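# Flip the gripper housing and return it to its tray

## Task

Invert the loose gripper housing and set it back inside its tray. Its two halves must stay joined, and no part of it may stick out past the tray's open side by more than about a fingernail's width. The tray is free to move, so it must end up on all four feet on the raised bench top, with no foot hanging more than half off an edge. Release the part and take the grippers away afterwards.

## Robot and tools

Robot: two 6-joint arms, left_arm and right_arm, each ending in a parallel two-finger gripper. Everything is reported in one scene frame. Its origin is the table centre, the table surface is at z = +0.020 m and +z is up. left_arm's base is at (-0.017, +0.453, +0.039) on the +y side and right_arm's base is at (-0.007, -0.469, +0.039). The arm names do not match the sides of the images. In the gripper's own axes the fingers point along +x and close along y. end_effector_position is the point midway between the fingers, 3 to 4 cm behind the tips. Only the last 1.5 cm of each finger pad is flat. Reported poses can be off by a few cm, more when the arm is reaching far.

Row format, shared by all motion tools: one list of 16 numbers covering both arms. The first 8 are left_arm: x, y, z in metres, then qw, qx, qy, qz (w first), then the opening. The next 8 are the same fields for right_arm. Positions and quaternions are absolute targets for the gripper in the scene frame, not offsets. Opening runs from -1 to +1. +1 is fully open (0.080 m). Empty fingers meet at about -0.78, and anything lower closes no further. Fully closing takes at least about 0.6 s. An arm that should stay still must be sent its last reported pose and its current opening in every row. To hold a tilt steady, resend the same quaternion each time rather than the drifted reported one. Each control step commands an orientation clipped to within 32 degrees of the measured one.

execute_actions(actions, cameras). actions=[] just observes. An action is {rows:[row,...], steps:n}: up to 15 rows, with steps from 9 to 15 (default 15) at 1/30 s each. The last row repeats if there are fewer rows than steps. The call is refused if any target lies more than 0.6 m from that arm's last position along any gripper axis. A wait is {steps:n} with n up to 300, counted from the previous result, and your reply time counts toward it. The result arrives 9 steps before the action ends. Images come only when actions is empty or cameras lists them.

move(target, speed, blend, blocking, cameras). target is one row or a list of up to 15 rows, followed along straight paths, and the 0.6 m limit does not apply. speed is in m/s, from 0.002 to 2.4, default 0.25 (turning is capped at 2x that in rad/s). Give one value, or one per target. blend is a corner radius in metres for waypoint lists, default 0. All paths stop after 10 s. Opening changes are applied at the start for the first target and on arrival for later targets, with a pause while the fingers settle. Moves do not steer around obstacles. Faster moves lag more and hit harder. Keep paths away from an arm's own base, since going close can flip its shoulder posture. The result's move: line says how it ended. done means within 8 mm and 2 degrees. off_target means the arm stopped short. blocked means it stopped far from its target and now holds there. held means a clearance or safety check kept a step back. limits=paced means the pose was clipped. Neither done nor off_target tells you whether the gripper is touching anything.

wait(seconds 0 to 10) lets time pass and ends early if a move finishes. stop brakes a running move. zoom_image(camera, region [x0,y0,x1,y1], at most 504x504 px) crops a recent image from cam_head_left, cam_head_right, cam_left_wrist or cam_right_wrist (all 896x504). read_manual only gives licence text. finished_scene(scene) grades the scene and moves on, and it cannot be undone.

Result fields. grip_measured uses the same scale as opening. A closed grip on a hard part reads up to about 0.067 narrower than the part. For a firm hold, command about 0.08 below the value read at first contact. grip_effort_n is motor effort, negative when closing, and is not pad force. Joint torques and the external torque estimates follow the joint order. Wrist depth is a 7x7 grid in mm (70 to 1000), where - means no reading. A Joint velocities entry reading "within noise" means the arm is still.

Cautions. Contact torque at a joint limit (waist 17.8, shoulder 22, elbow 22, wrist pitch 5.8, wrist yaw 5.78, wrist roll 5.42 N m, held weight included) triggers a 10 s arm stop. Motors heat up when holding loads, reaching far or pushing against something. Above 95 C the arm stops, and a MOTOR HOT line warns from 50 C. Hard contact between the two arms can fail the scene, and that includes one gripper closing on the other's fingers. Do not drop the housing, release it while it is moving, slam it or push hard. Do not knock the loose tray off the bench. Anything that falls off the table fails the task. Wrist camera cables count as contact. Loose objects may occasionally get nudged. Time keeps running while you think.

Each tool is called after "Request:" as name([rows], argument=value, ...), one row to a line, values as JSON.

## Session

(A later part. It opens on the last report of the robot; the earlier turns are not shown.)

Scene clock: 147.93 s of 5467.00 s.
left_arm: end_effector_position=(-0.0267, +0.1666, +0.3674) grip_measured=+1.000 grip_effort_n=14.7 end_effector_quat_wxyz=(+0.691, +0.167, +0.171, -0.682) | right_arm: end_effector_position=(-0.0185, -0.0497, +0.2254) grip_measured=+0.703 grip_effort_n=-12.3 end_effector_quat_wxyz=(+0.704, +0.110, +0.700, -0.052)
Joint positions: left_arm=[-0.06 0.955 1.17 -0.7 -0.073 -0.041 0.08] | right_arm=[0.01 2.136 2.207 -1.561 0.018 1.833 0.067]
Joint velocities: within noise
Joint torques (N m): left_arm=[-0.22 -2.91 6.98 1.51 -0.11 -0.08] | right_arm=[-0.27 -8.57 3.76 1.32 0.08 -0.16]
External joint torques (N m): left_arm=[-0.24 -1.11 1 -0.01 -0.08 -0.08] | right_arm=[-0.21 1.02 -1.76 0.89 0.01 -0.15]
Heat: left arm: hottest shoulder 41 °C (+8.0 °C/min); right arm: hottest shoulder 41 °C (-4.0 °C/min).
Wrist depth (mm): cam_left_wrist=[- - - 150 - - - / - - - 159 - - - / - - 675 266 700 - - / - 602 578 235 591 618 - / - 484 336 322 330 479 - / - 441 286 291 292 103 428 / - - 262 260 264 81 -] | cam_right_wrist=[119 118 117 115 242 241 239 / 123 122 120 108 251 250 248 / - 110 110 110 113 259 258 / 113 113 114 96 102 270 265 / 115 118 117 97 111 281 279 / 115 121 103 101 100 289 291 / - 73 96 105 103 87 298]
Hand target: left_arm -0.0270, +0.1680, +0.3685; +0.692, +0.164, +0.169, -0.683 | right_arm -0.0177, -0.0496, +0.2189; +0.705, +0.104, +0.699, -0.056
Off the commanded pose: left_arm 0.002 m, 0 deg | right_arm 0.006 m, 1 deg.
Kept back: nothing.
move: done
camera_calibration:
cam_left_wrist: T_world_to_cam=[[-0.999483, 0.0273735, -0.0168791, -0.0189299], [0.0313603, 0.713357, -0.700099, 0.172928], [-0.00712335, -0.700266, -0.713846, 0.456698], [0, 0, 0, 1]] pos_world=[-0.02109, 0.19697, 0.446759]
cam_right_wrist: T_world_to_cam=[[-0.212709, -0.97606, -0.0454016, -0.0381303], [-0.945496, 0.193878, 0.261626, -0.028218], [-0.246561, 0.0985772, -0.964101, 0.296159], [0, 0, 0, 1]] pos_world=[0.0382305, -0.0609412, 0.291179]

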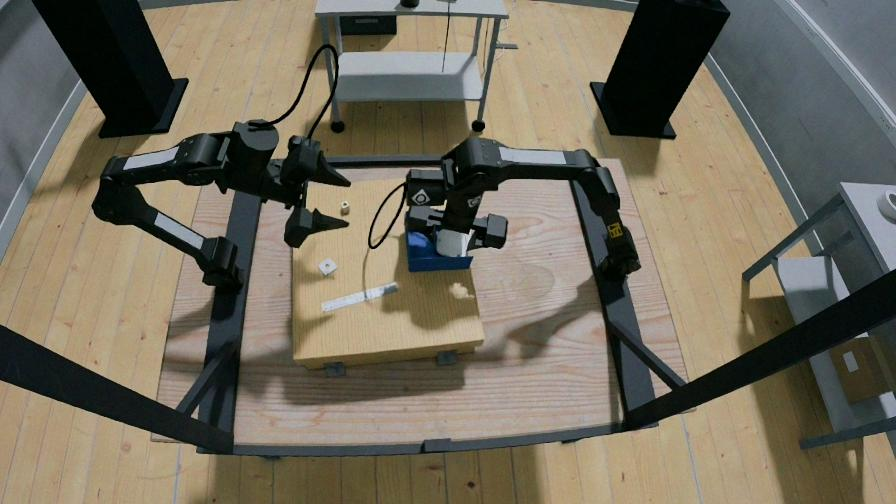

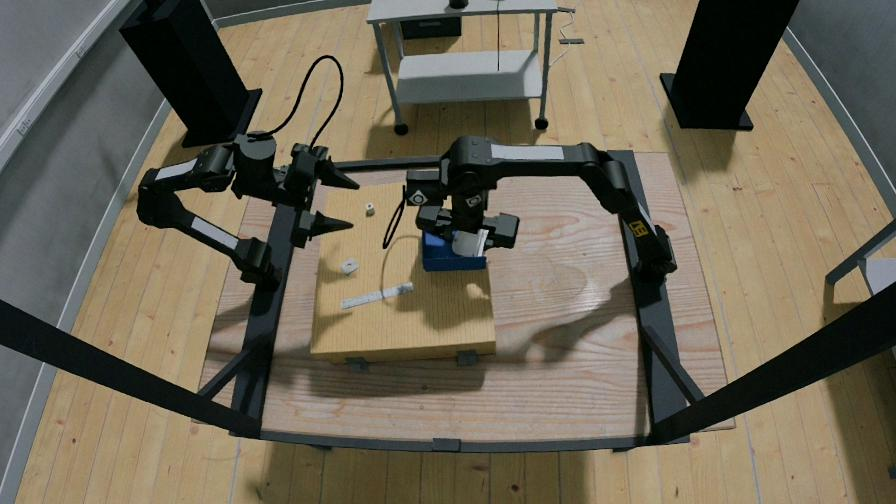

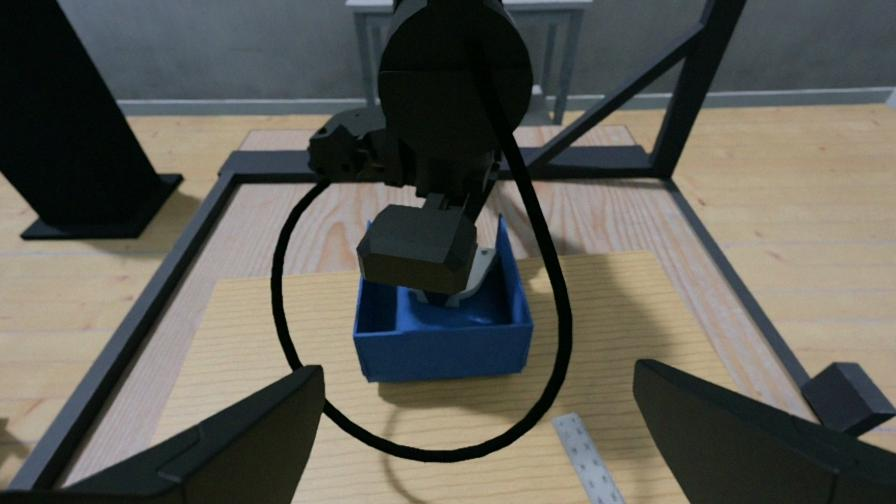

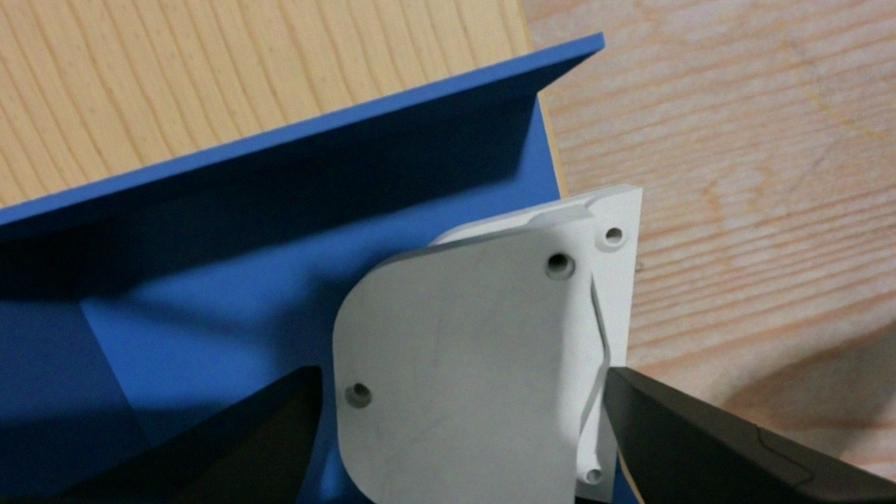

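Request:
move([
  [-0.027,0.168,0.3685,0.692,0.164,0.169,-0.683,1,-0.0180,-0.0495,0.220,0.7049,0.1045,0.6993,-0.0555,0.28],
  [-0.027,0.168,0.3685,0.692,0.164,0.169,-0.683,1,-0.0177,-0.0495,0.234,0.7049,0.1045,0.6993,-0.0555,0.28],
], speed=0.06)

Request:
zoom_image(camera="cam_right_wrist", region=[250, 100, 750, 504])

Request:
zoom_image(camera="cam_left_wrist", region=[330, 200, 570, 400])

Scene clock: 150.10 s of 5467.00 s.
left_arm: end_effector_position=(-0.0267, +0.1666, +0.3674) grip_measured=+1.000 grip_effort_n=14.7 end_effector_quat_wxyz=(+0.691, +0.167, +0.171, -0.682) | right_arm: end_effector_position=(-0.0187, -0.0504, +0.2298) grip_measured=+0.340 grip_effort_n=-83.5 end_effector_quat_wxyz=(+0.703, +0.111, +0.701, -0.050)
Joint positions: left_arm=[-0.06 0.955 1.17 -0.7 -0.073 -0.041 0.08] | right_arm=[0.01 2.134 2.223 -1.575 0.016 1.833 0.05]
Joint velocities: within noise
Joint torques (N m): left_arm=[-0.28 -3.04 6.9 1.53 -0.16 -0.11] | right_arm=[-0.35 -9.52 6.17 0.62 0.16 -0.16]
External joint torques (N m): left_arm=[-0.28 -1.24 0.9 0 -0.14 -0.12] | right_arm=[-0.37 0.16 0.64 0.2 0.1 -0.16]
Heat: left arm: hottest shoulder 41 °C (+8.1 °C/min); right arm: hottest shoulder 41 °C (-5.1 °C/min).
Wrist depth (mm): cam_left_wrist=[- - - 148 - - - / - - - 160 - - - / - - 671 263 693 - - / - 601 583 231 389 609 - / - 488 334 326 333 478 - / - 438 286 292 291 103 429 / - - 261 260 265 80 -] | cam_right_wrist=[121 120 119 118 245 243 241 / 126 124 122 110 253 253 251 / - 116 116 114 115 261 260 / - 121 120 97 93 272 270 / 121 126 124 98 95 284 281 / 118 131 98 103 100 295 292 / - - 85 107 102 75 303]
Hand target: left_arm -0.0270, +0.1680, +0.3685; +0.692, +0.164, +0.169, -0.683 | right_arm -0.0177, -0.0497, +0.2336; +0.703, +0.115, +0.700, -0.045
Off the commanded pose: left_arm 0.002 m, 0 deg | right_arm 0.004 m, 1 deg.
joint sent to its limit (right arm) — joint 4 (wrist pitch), lower limit.
Kept back: nothing.
move: done
camera_calibration:
cam_left_wrist: T_world_to_cam=[[-0.999483, 0.0273735, -0.0168791, -0.0189299], [0.0313603, 0.713357, -0.700099, 0.172928], [-0.00712335, -0.700266, -0.713846, 0.456698], [0, 0, 0, 1]] pos_world=[-0.02109, 0.19697, 0.446759]
cam_right_wrist: T_world_to_cam=[[-0.212667, -0.975893, -0.0490413, -0.0378674], [-0.944984, 0.192646, 0.264372, -0.0302466], [-0.248552, 0.102567, -0.963173, 0.300401], [0, 0, 0, 1]] pos_world=[0.0380294, -0.0619387, 0.295477]

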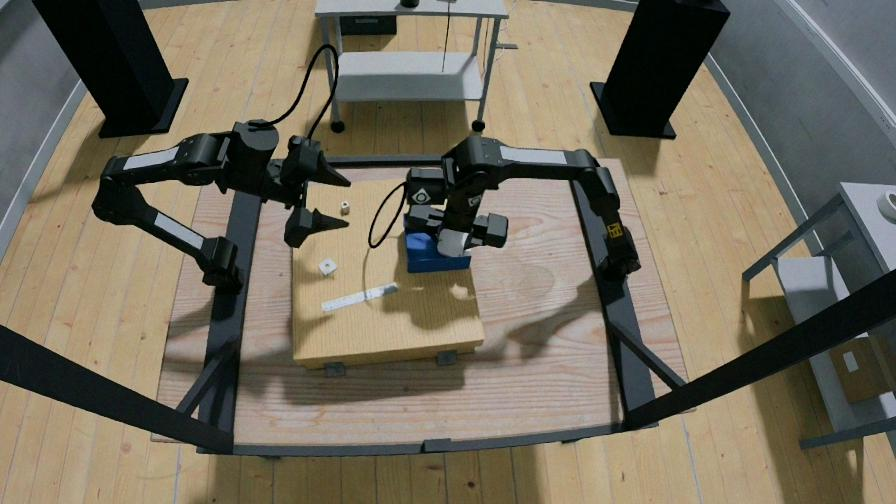

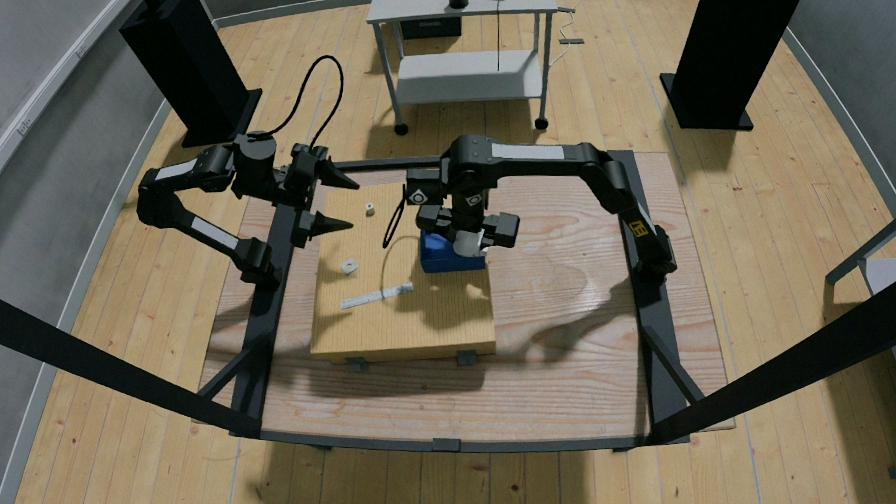

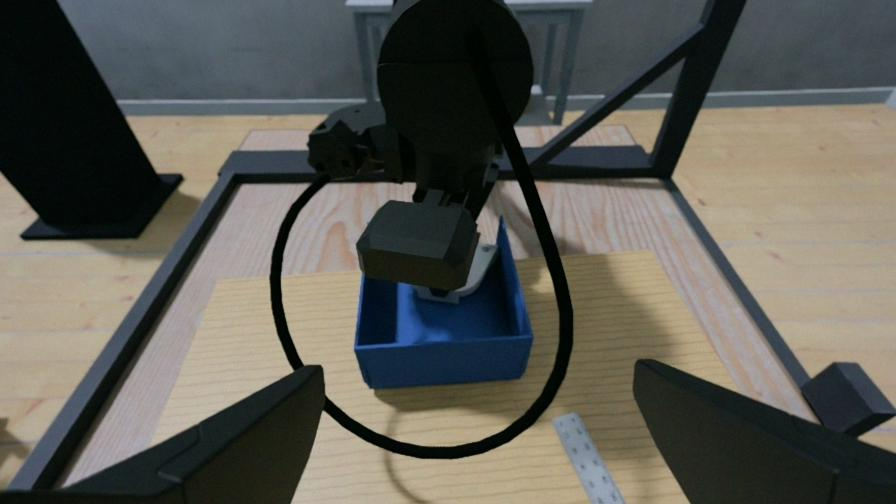

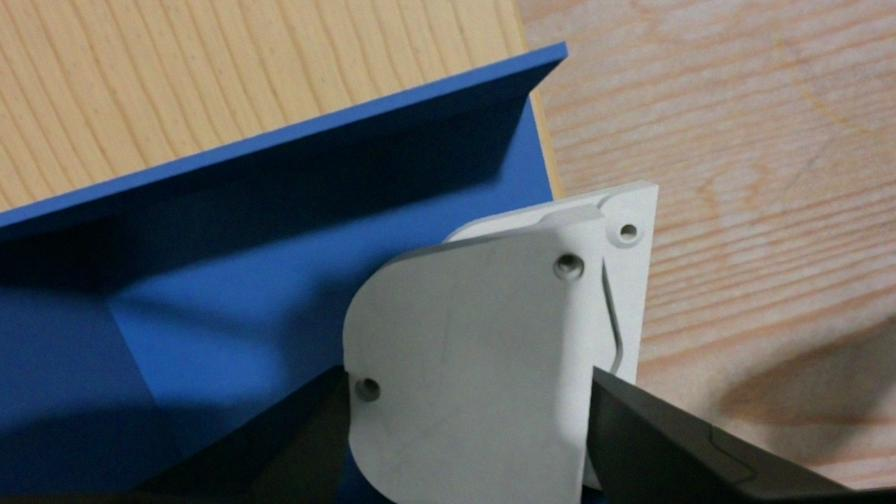

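Scaled by 1.008 from the camera's 896x504 image, which has a finer 1280x720 frame.

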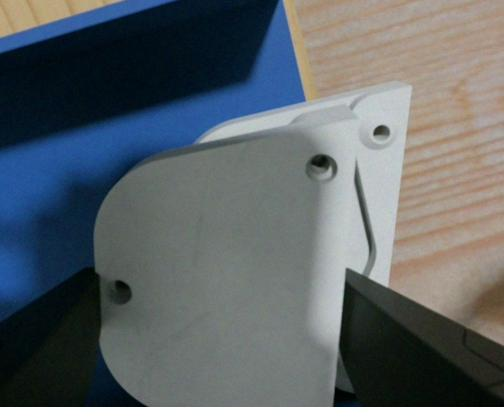

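Scaled by 2.100 from the camera's 896x504 image, which has a finer 1280x720 frame.

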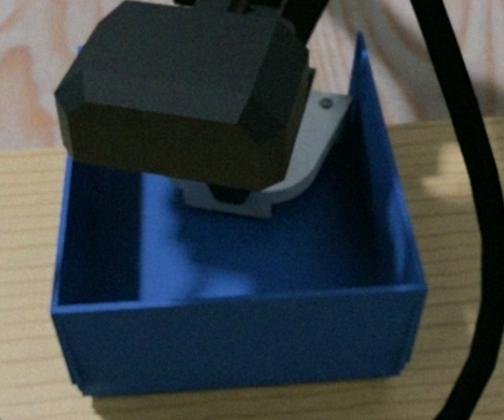

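Request:
move([
  [-0.027,0.168,0.3685,0.692,0.164,0.169,-0.683,1,-0.0180,-0.051,0.250,0.7060,0.135,0.695,-0.025,0.28],
], speed=0.05)

Request:
zoom_image(camera="cam_right_wrist", region=[250, 100, 750, 504])

Request:
zoom_image(camera="cam_left_wrist", region=[330, 200, 570, 400])

Scene clock: 151.43 s of 5467.00 s.
left_arm: end_effector_position=(-0.0267, +0.1666, +0.3674) grip_measured=+1.000 grip_effort_n=14.7 end_effector_quat_wxyz=(+0.691, +0.167, +0.171, -0.682) | right_arm: end_effector_position=(-0.0176, -0.0504, +0.2433) grip_measured=+0.340 grip_effort_n=-83.5 end_effector_quat_wxyz=(+0.706, +0.128, +0.695, -0.032)
Joint positions: left_arm=[-0.06 0.955 1.17 -0.7 -0.073 -0.041 0.08] | right_arm=[0.015 2.102 2.223 -1.56 0.036 1.833 0.05]
Joint velocities: within noise
Joint torques (N m): left_arm=[-0.4 -3.09 6.89 1.54 -0.16 -0.1] | right_arm=[0.29 -10.45 5.62 1 0.21 0.06]
External joint torques (N m): left_arm=[-0.4 -1.2 0.8 -0.02 -0.14 -0.11] | right_arm=[0.29 -1.05 0.1 0.49 0.13 0.06]
Heat: left arm: hottest shoulder 41 °C (+8.1 °C/min); right arm: hottest shoulder 41 °C (-5.0 °C/min).
Wrist depth (mm): cam_left_wrist=[- - - 152 - - - / - - 262 245 - - - / - - 691 256 714 - - / - 618 380 317 598 608 - / - 487 335 327 332 480 - / - 440 278 292 291 103 429 / - - 260 267 264 80 -] | cam_right_wrist=[140 138 134 132 256 250 246 / 145 143 139 112 263 260 256 / 150 135 131 129 128 269 264 / 126 140 137 97 92 280 274 / 119 144 141 98 96 291 285 / 117 139 97 103 99 301 295 / - - 85 107 102 75 305]
Hand target: left_arm -0.0270, +0.1680, +0.3685; +0.692, +0.164, +0.169, -0.683 | right_arm -0.0179, -0.0510, +0.2500; +0.706, +0.135, +0.695, -0.025
Off the commanded pose: left_arm 0.002 m, 0 deg | right_arm 0.007 m, 1 deg.
Kept back: nothing.
move: done
camera_calibration:
cam_left_wrist: T_world_to_cam=[[-0.999483, 0.0273735, -0.0168791, -0.0189299], [0.0313603, 0.713357, -0.700099, 0.172928], [-0.00712335, -0.700266, -0.713846, 0.456698], [0, 0, 0, 1]] pos_world=[-0.02109, 0.19697, 0.446759]
cam_right_wrist: T_world_to_cam=[[-0.209355, -0.972801, -0.0991437, -0.0244914], [-0.949977, 0.17831, 0.256416, -0.0315066], [-0.231763, 0.147866, -0.961468, 0.315842], [0, 0, 0, 1]] pos_world=[0.0381426, -0.0649096, 0.309322]

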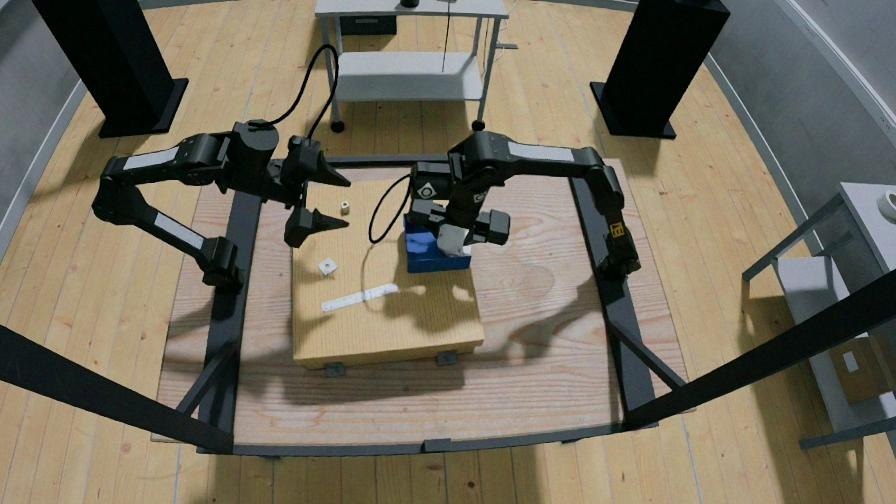

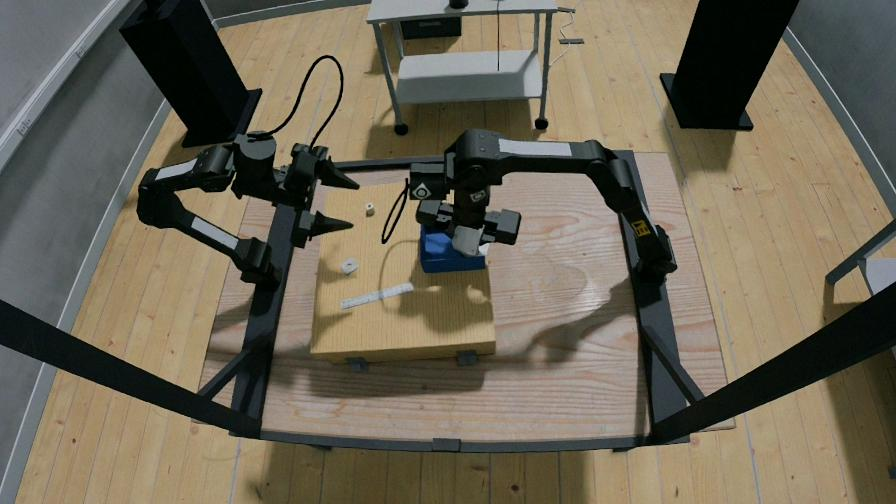

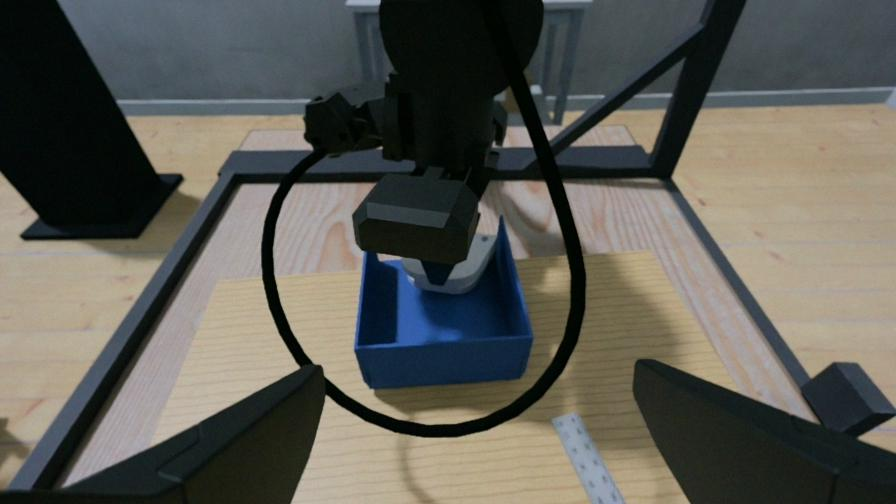

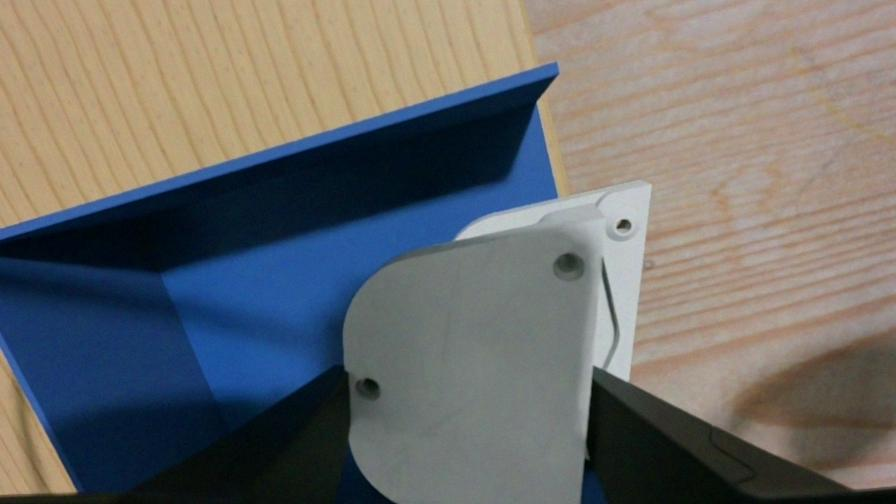

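Scaled by 1.008 from the camera's 896x504 image, which has a finer 1280x720 frame.

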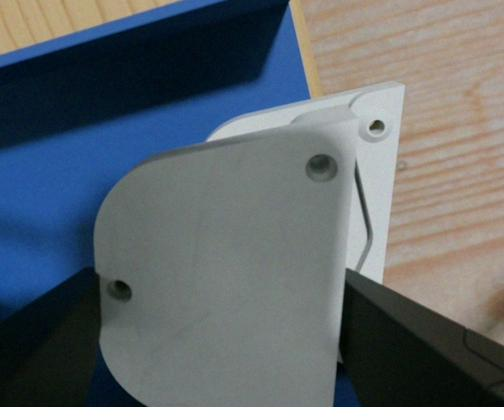

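Scaled by 2.100 from the camera's 896x504 image, which has a finer 1280x720 frame.

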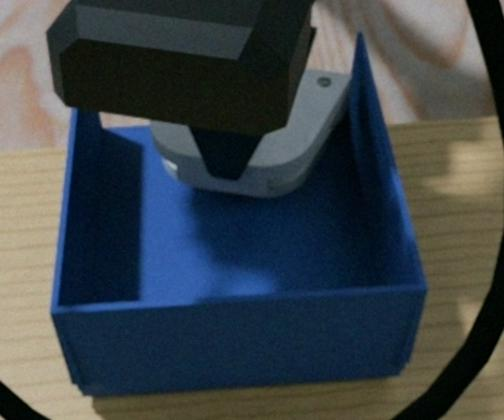

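Request:
move([
  [-0.027,0.168,0.3685,0.692,0.164,0.169,-0.683,1,-0.019,-0.0675,0.250,0.7051,0.1131,0.6980,-0.0530,0.28],
], speed=0.06)

Request:
zoom_image(camera="cam_right_wrist", region=[250, 100, 750, 504])

Request:
zoom_image(camera="cam_left_wrist", region=[330, 200, 570, 400])

Request:
zoom_image(camera="cam_head_left", region=[390, 190, 510, 290])

Scene clock: 153.53 s of 5467.00 s.
left_arm: end_effector_position=(-0.0267, +0.1666, +0.3674) grip_measured=+1.000 grip_effort_n=14.7 end_effector_quat_wxyz=(+0.691, +0.167, +0.171, -0.682) | right_arm: end_effector_position=(-0.0187, -0.0647, +0.2457) grip_measured=+0.340 grip_effort_n=-83.5 end_effector_quat_wxyz=(+0.704, +0.120, +0.698, -0.042)
Joint positions: left_arm=[-0.06 0.955 1.17 -0.7 -0.073 -0.041 0.08] | right_arm=[0.015 2.059 2.17 -1.575 0.025 1.838 0.05]
Joint velocities: within noise
Joint torques (N m): left_arm=[-0.36 -3.06 6.82 1.55 -0.15 -0.1] | right_arm=[0 -10.16 4.51 0.67 0.04 0.14]
External joint torques (N m): left_arm=[-0.36 -1.29 0.82 0.01 -0.13 -0.11] | right_arm=[-0.02 -1.03 -1.02 0.19 -0.02 0.14]
Heat: left arm: hottest elbow 41 °C (+1.0 °C/min); right arm: hottest shoulder 42 °C (-4.0 °C/min).
Wrist depth (mm): cam_left_wrist=[- - - 160 - - - / - - 267 257 826 - - / - - 718 243 714 - - / - 604 595 342 398 604 - / - 487 335 328 333 478 - / - 439 277 289 291 103 425 / - - 261 266 265 81 -] | cam_right_wrist=[140 138 135 135 259 255 252 / 145 143 139 128 268 266 262 / 149 126 133 131 277 275 272 / 140 141 138 97 93 286 280 / 138 147 143 98 296 298 293 / - 151 97 103 100 307 305 / - - 85 107 102 75 316]
Hand target: left_arm -0.0270, +0.1680, +0.3685; +0.692, +0.164, +0.169, -0.683 | right_arm -0.0189, -0.0677, +0.2496; +0.703, +0.124, +0.699, -0.042
Off the commanded pose: left_arm 0.002 m, 0 deg | right_arm 0.005 m, 1 deg.
joint sent to its limit (right arm) — joint 4 (wrist pitch), lower limit.
Kept back: nothing.
move: done
camera_calibration:
cam_left_wrist: T_world_to_cam=[[-0.999483, 0.0273735, -0.0168791, -0.0189299], [0.0313603, 0.713357, -0.700099, 0.172928], [-0.00712335, -0.700266, -0.713846, 0.456698], [0, 0, 0, 1]] pos_world=[-0.02109, 0.19697, 0.446759]
cam_right_wrist: T_world_to_cam=[[-0.21372, -0.974206, -0.0724256, -0.0452158], [-0.946558, 0.188181, 0.261948, -0.031318], [-0.241562, 0.124539, -0.962361, 0.318512], [0, 0, 0, 1]] pos_world=[0.0376326, -0.0778231, 0.311452]

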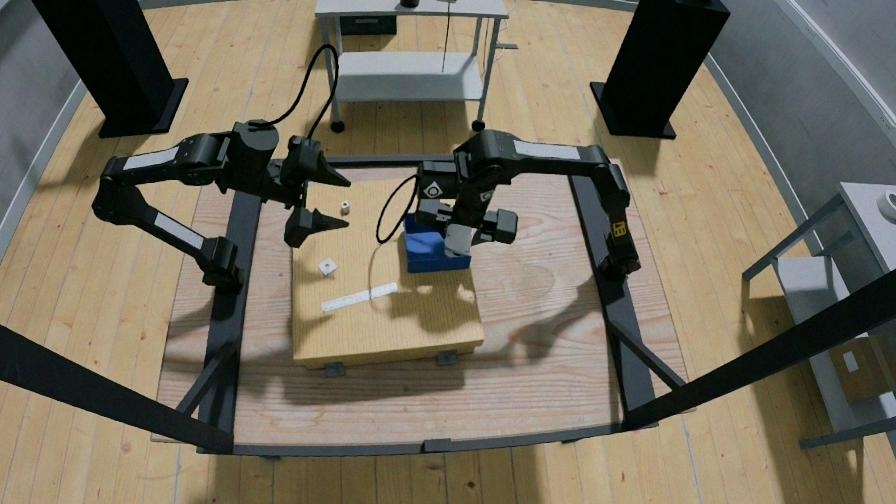

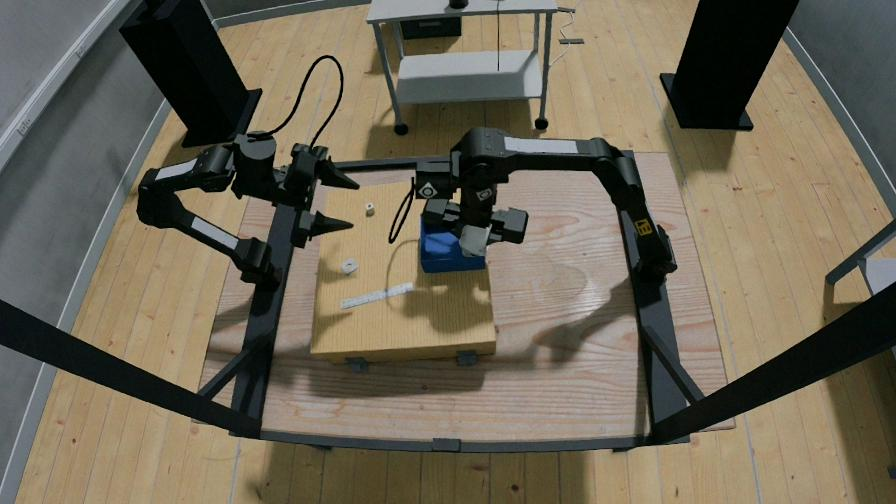

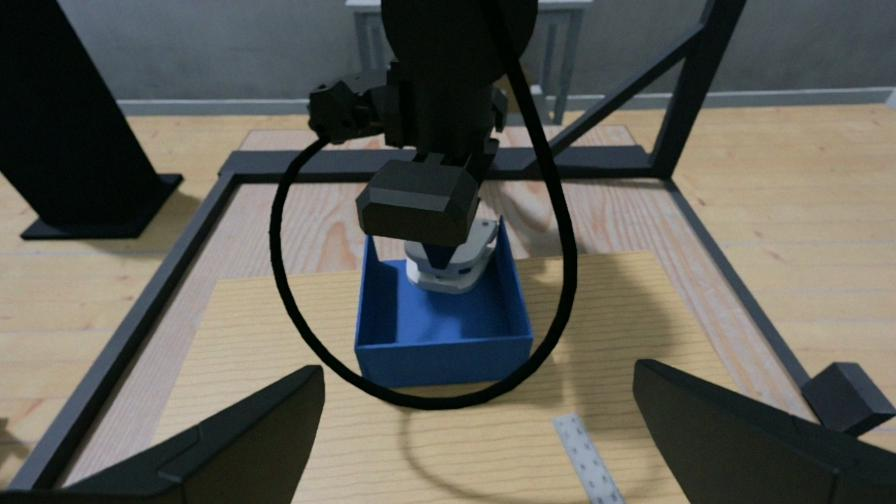

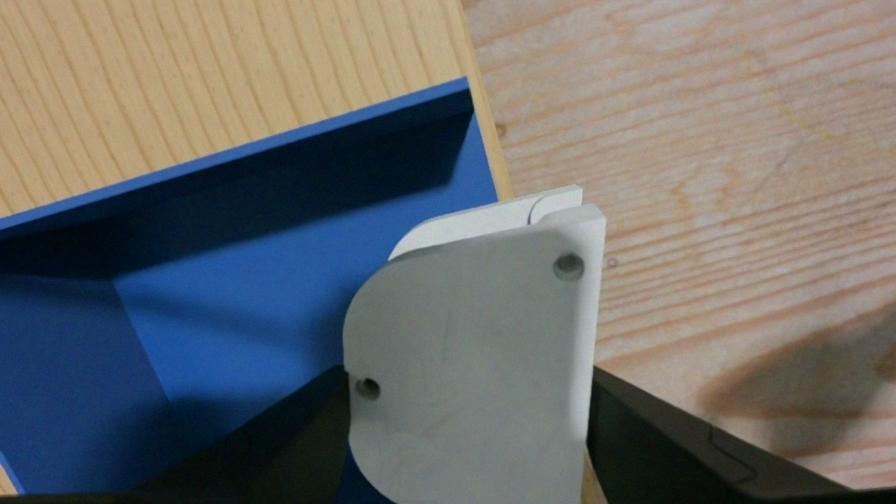

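Scaled by 1.008 from the camera's 896x504 image, which has a finer 1280x720 frame.

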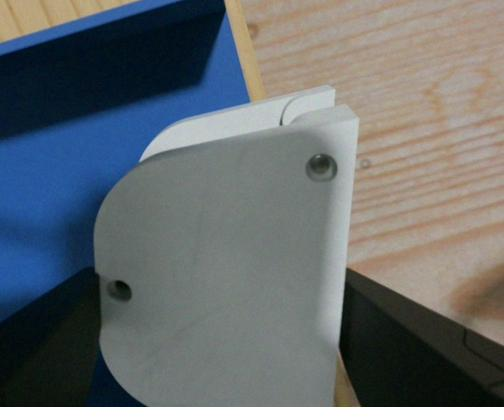

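Scaled by 2.100 from the camera's 896x504 image, which has a finer 1280x720 frame.

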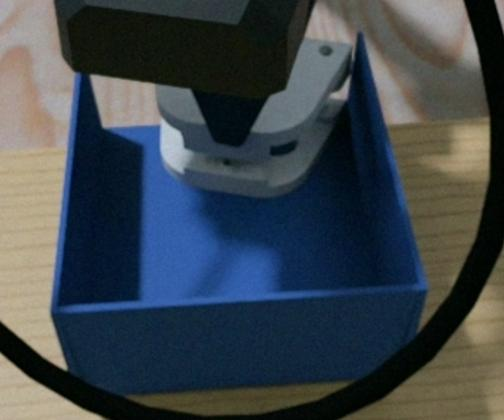

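Scaled by 4.200 from the camera's 896x504 image, which has a finer 1280x720 frame.

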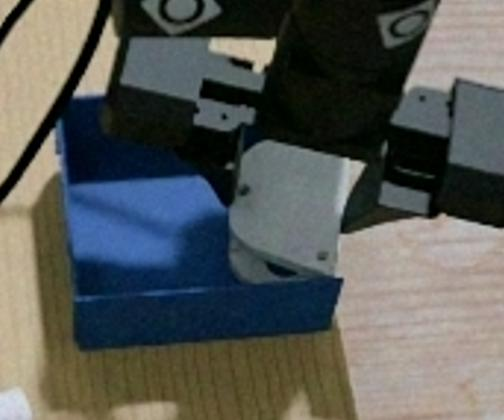

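Request:
move([
  [-0.027,0.168,0.3685,0.692,0.164,0.169,-0.683,1,-0.018,-0.068,0.236,0.7051,0.1131,0.6980,-0.0530,0.28],
], speed=0.05)

Request:
zoom_image(camera="cam_right_wrist", region=[250, 100, 750, 504])

Request:
zoom_image(camera="cam_left_wrist", region=[330, 200, 570, 400])

Request:
zoom_image(camera="cam_head_left", region=[390, 190, 510, 290])

Scene clock: 154.73 s of 5467.00 s.
left_arm: end_effector_position=(-0.0267, +0.1666, +0.3674) grip_measured=+1.000 grip_effort_n=14.7 end_effector_quat_wxyz=(+0.691, +0.167, +0.171, -0.682) | right_arm: end_effector_position=(-0.0187, -0.0667, +0.2361) grip_measured=+0.340 grip_effort_n=-83.5 end_effector_quat_wxyz=(+0.706, +0.112, +0.698, -0.051)
Joint positions: left_arm=[-0.06 0.955 1.17 -0.7 -0.073 -0.041 0.08] | right_arm=[0.015 2.059 2.132 -1.56 0.024 1.838 0.05]
Joint velocities: within noise
Joint torques (N m): left_arm=[-0.57 -3.03 6.88 1.53 -0.12 -0.15] | right_arm=[-0.25 -9.27 4.39 0.88 0.05 0.09]
External joint torques (N m): left_arm=[-0.58 -1.09 0.75 -0.04 -0.09 -0.15] | right_arm=[-0.26 -0.15 -1.13 0.44 -0.01 0.1]
Heat: left arm: hottest elbow 41 °C (+1.0 °C/min); right arm: hottest shoulder 43 °C (-2.0 °C/min).
Wrist depth (mm): cam_left_wrist=[- - - 160 - - - / - - 814 178 - - - / - - 697 270 713 - - / - 605 380 342 401 614 - / - 489 335 327 333 479 - / - 434 280 284 290 103 424 / - - 260 266 264 81 -] | cam_right_wrist=[128 127 126 127 254 251 248 / 133 132 129 120 262 259 257 / 136 107 123 123 270 268 267 / 131 129 127 97 93 281 277 / 134 134 132 98 286 290 287 / - 140 97 103 99 302 300 / - - 85 107 103 74 311]
Hand target: left_arm -0.0270, +0.1680, +0.3685; +0.692, +0.164, +0.169, -0.683 | right_arm -0.0180, -0.0680, +0.2360; +0.705, +0.113, +0.698, -0.053
Off the commanded pose: left_arm 0.002 m, 0 deg | right_arm 0.001 m, 0 deg.
Kept back: nothing.
move: done
camera_calibration:
cam_left_wrist: T_world_to_cam=[[-0.999483, 0.0273735, -0.0168791, -0.0189299], [0.0313603, 0.713357, -0.700099, 0.172928], [-0.00712335, -0.700266, -0.713846, 0.456698], [0, 0, 0, 1]] pos_world=[-0.02109, 0.19697, 0.446759]
cam_right_wrist: T_world_to_cam=[[-0.21365, -0.975658, -0.0494585, -0.0534461], [-0.946626, 0.194253, 0.257226, -0.0268847], [-0.241357, 0.101775, -0.965085, 0.308677], [0, 0, 0, 1]] pos_world=[0.0376328, -0.0783383, 0.302172]

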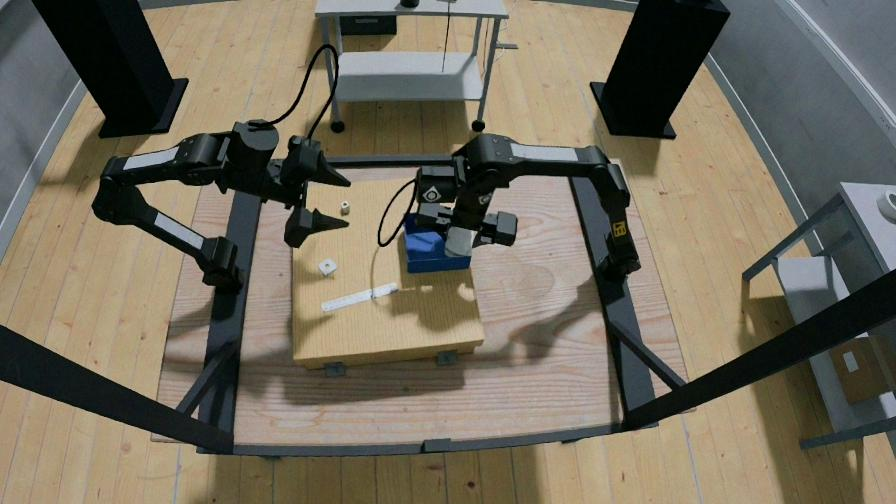

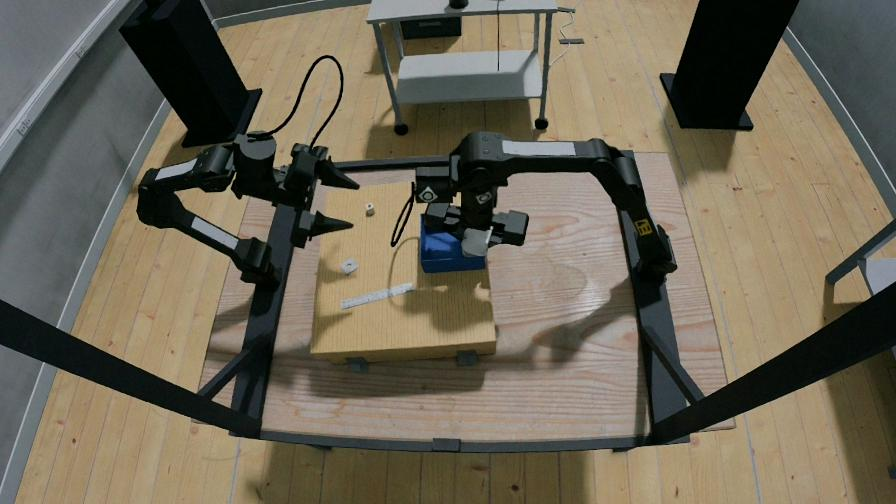

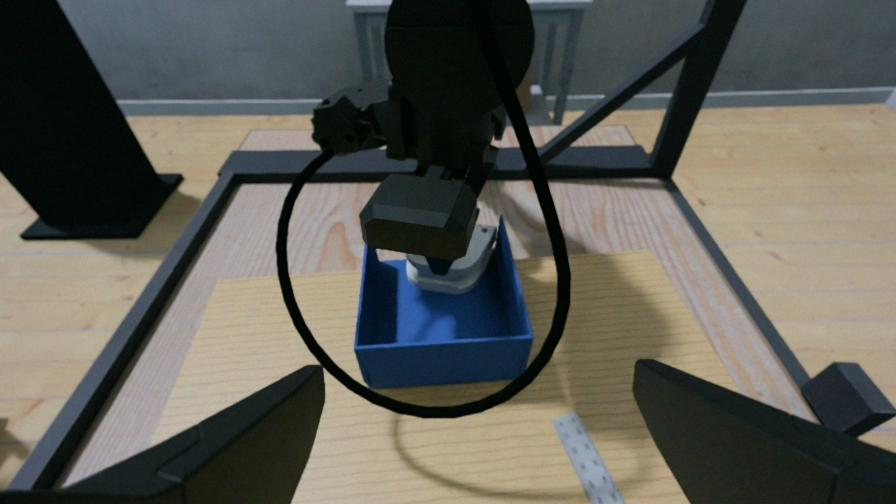

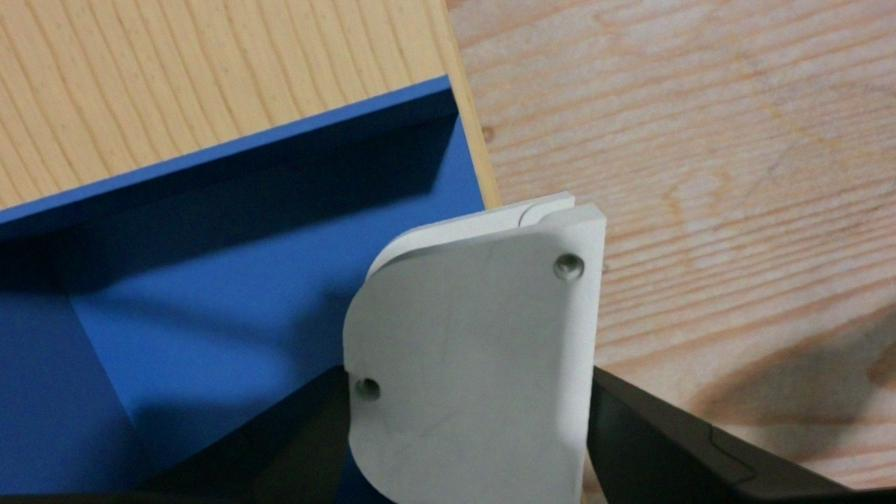

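Scaled by 1.008 from the camera's 896x504 image, which has a finer 1280x720 frame.

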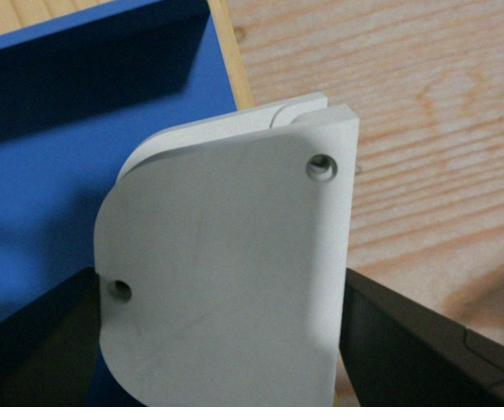

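Scaled by 2.100 from the camera's 896x504 image, which has a finer 1280x720 frame.

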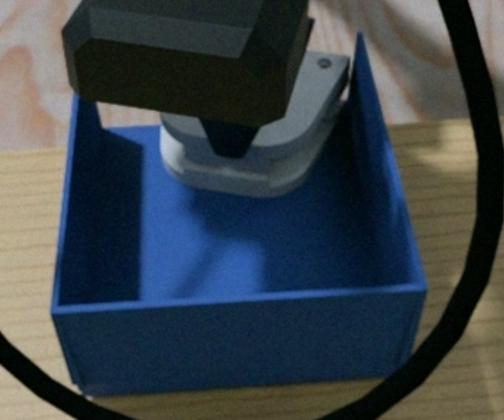

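Scaled by 4.200 from the camera's 896x504 image, which has a finer 1280x720 frame.

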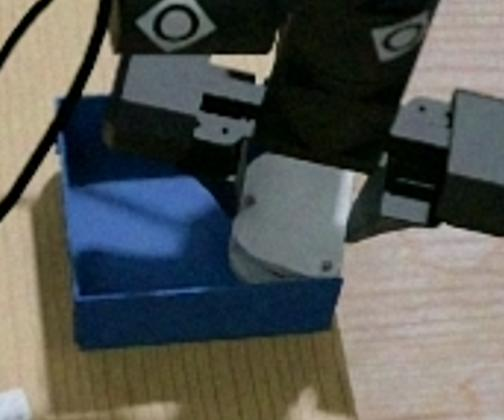

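Request:
move([
  [-0.027,0.168,0.3685,0.692,0.164,0.169,-0.683,1,-0.018,-0.068,0.2265,0.7051,0.1131,0.6980,-0.0530,0.28],
], speed=0.04)

Request:
zoom_image(camera="cam_right_wrist", region=[250, 100, 750, 504])

Request:
zoom_image(camera="cam_left_wrist", region=[330, 200, 570, 400])

Scene clock: 156.17 s of 5467.00 s.
left_arm: end_effector_position=(-0.0267, +0.1666, +0.3674) grip_measured=+1.000 grip_effort_n=14.7 end_effector_quat_wxyz=(+0.691, +0.167, +0.171, -0.682) | right_arm: end_effector_position=(-0.0188, -0.0660, +0.2321) grip_measured=+0.340 grip_effort_n=-83.5 end_effector_quat_wxyz=(+0.704, +0.118, +0.699, -0.045)
Joint positions: left_arm=[-0.06 0.955 1.17 -0.7 -0.073 -0.041 0.08] | right_arm=[0.015 2.036 2.08 -1.513 0.024 1.838 0.05]
Joint velocities: within noise
Joint torques (N m): left_arm=[-0.4 -2.86 7.04 1.54 -0.12 -0.13] | right_arm=[-0.26 -8.38 3.73 0.77 0.05 0.09]
External joint torques (N m): left_arm=[-0.39 -0.97 0.95 -0.02 -0.1 -0.13] | right_arm=[-0.26 0.67 -1.88 0.29 -0.02 0.09]
Heat: left arm: hottest elbow 41 °C (+0.0 °C/min); right arm: hottest shoulder 43 °C (-2.0 °C/min).
Wrist depth (mm): cam_left_wrist=[- - - 162 - - - / - - 818 180 - - - / - - 699 275 704 - - / - 603 378 343 402 610 - / - 489 337 329 332 479 - / - 438 226 285 291 103 428 / - - 262 265 267 81 -] | cam_right_wrist=[128 126 124 124 248 246 243 / 133 130 127 117 259 255 252 / 136 103 121 120 266 264 260 / 130 128 126 97 93 274 269 / 134 133 130 98 284 285 281 / - 139 97 103 99 296 292 / - - 85 107 102 74 302]
Hand target: left_arm -0.0270, +0.1680, +0.3685; +0.692, +0.164, +0.169, -0.683 | right_arm -0.0181, -0.0680, +0.2265; +0.705, +0.113, +0.698, -0.053
Off the commanded pose: left_arm 0.002 m, 0 deg | right_arm 0.006 m, 1 deg.
Kept back: nothing.
move: done
camera_calibration:
cam_left_wrist: T_world_to_cam=[[-0.999483, 0.0273735, -0.0168791, -0.0189299], [0.0313603, 0.713357, -0.700099, 0.172928], [-0.00712335, -0.700266, -0.713846, 0.456698], [0, 0, 0, 1]] pos_world=[-0.02109, 0.19697, 0.446759]
cam_right_wrist: T_world_to_cam=[[-0.213703, -0.974641, -0.0663699, -0.0489198], [-0.946432, 0.189725, 0.261287, -0.0272736], [-0.24207, 0.118653, -0.962977, 0.305281], [0, 0, 0, 1]] pos_world=[0.0376323, -0.0787271, 0.297858]

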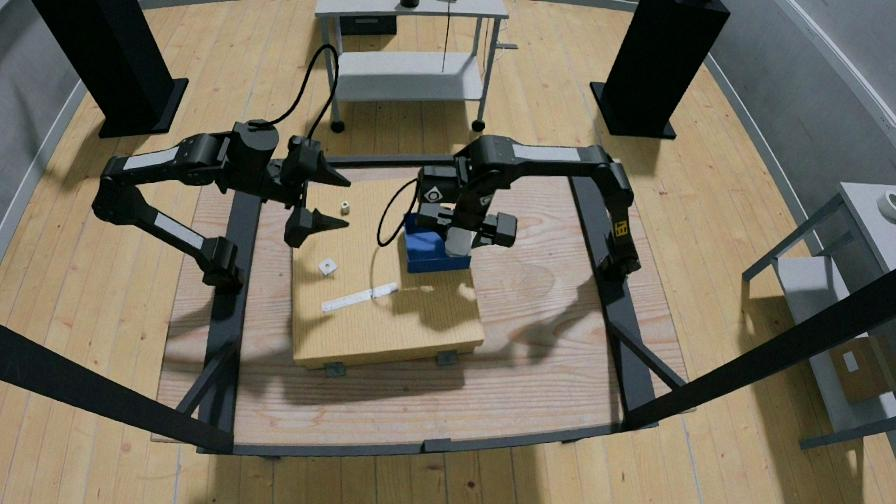

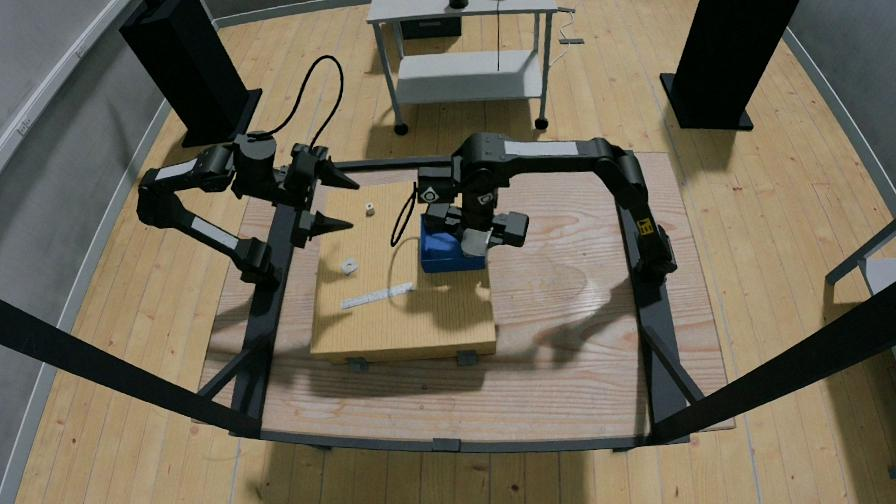

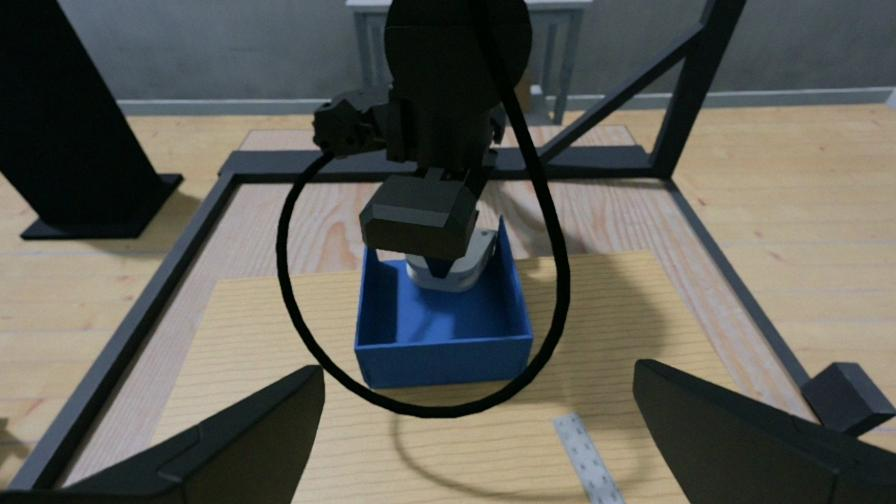

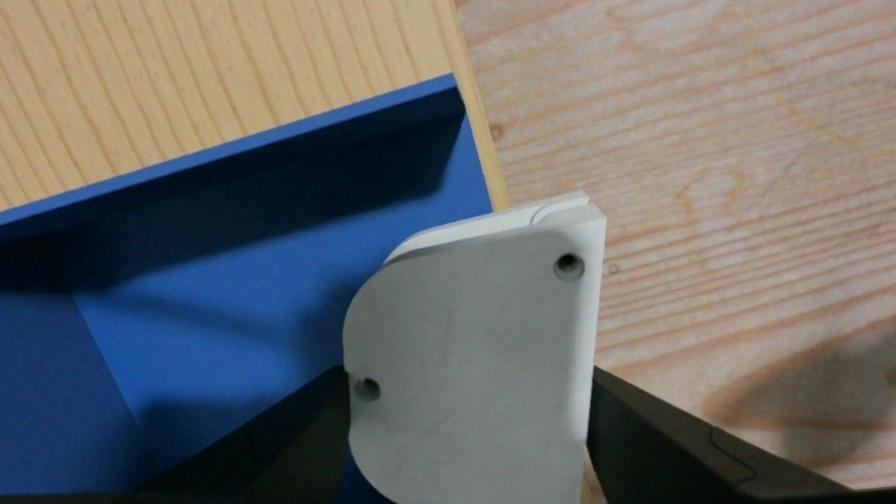

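Scaled by 1.008 from the camera's 896x504 image, which has a finer 1280x720 frame.

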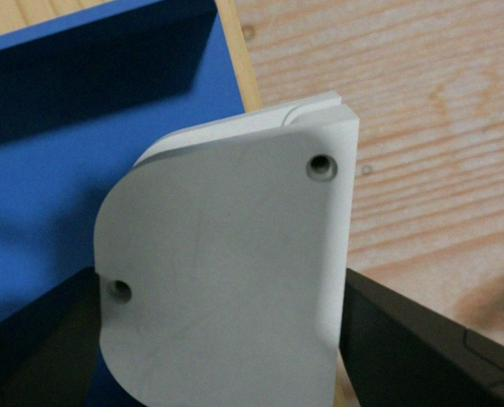

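Scaled by 2.100 from the camera's 896x504 image, which has a finer 1280x720 frame.

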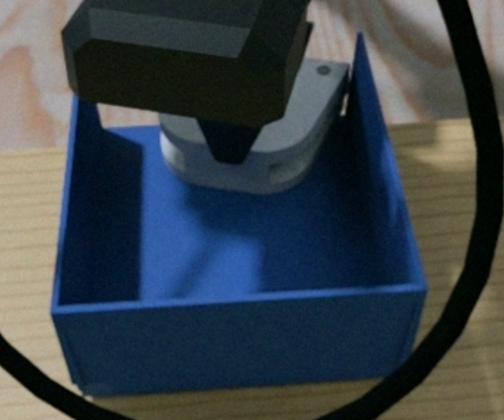

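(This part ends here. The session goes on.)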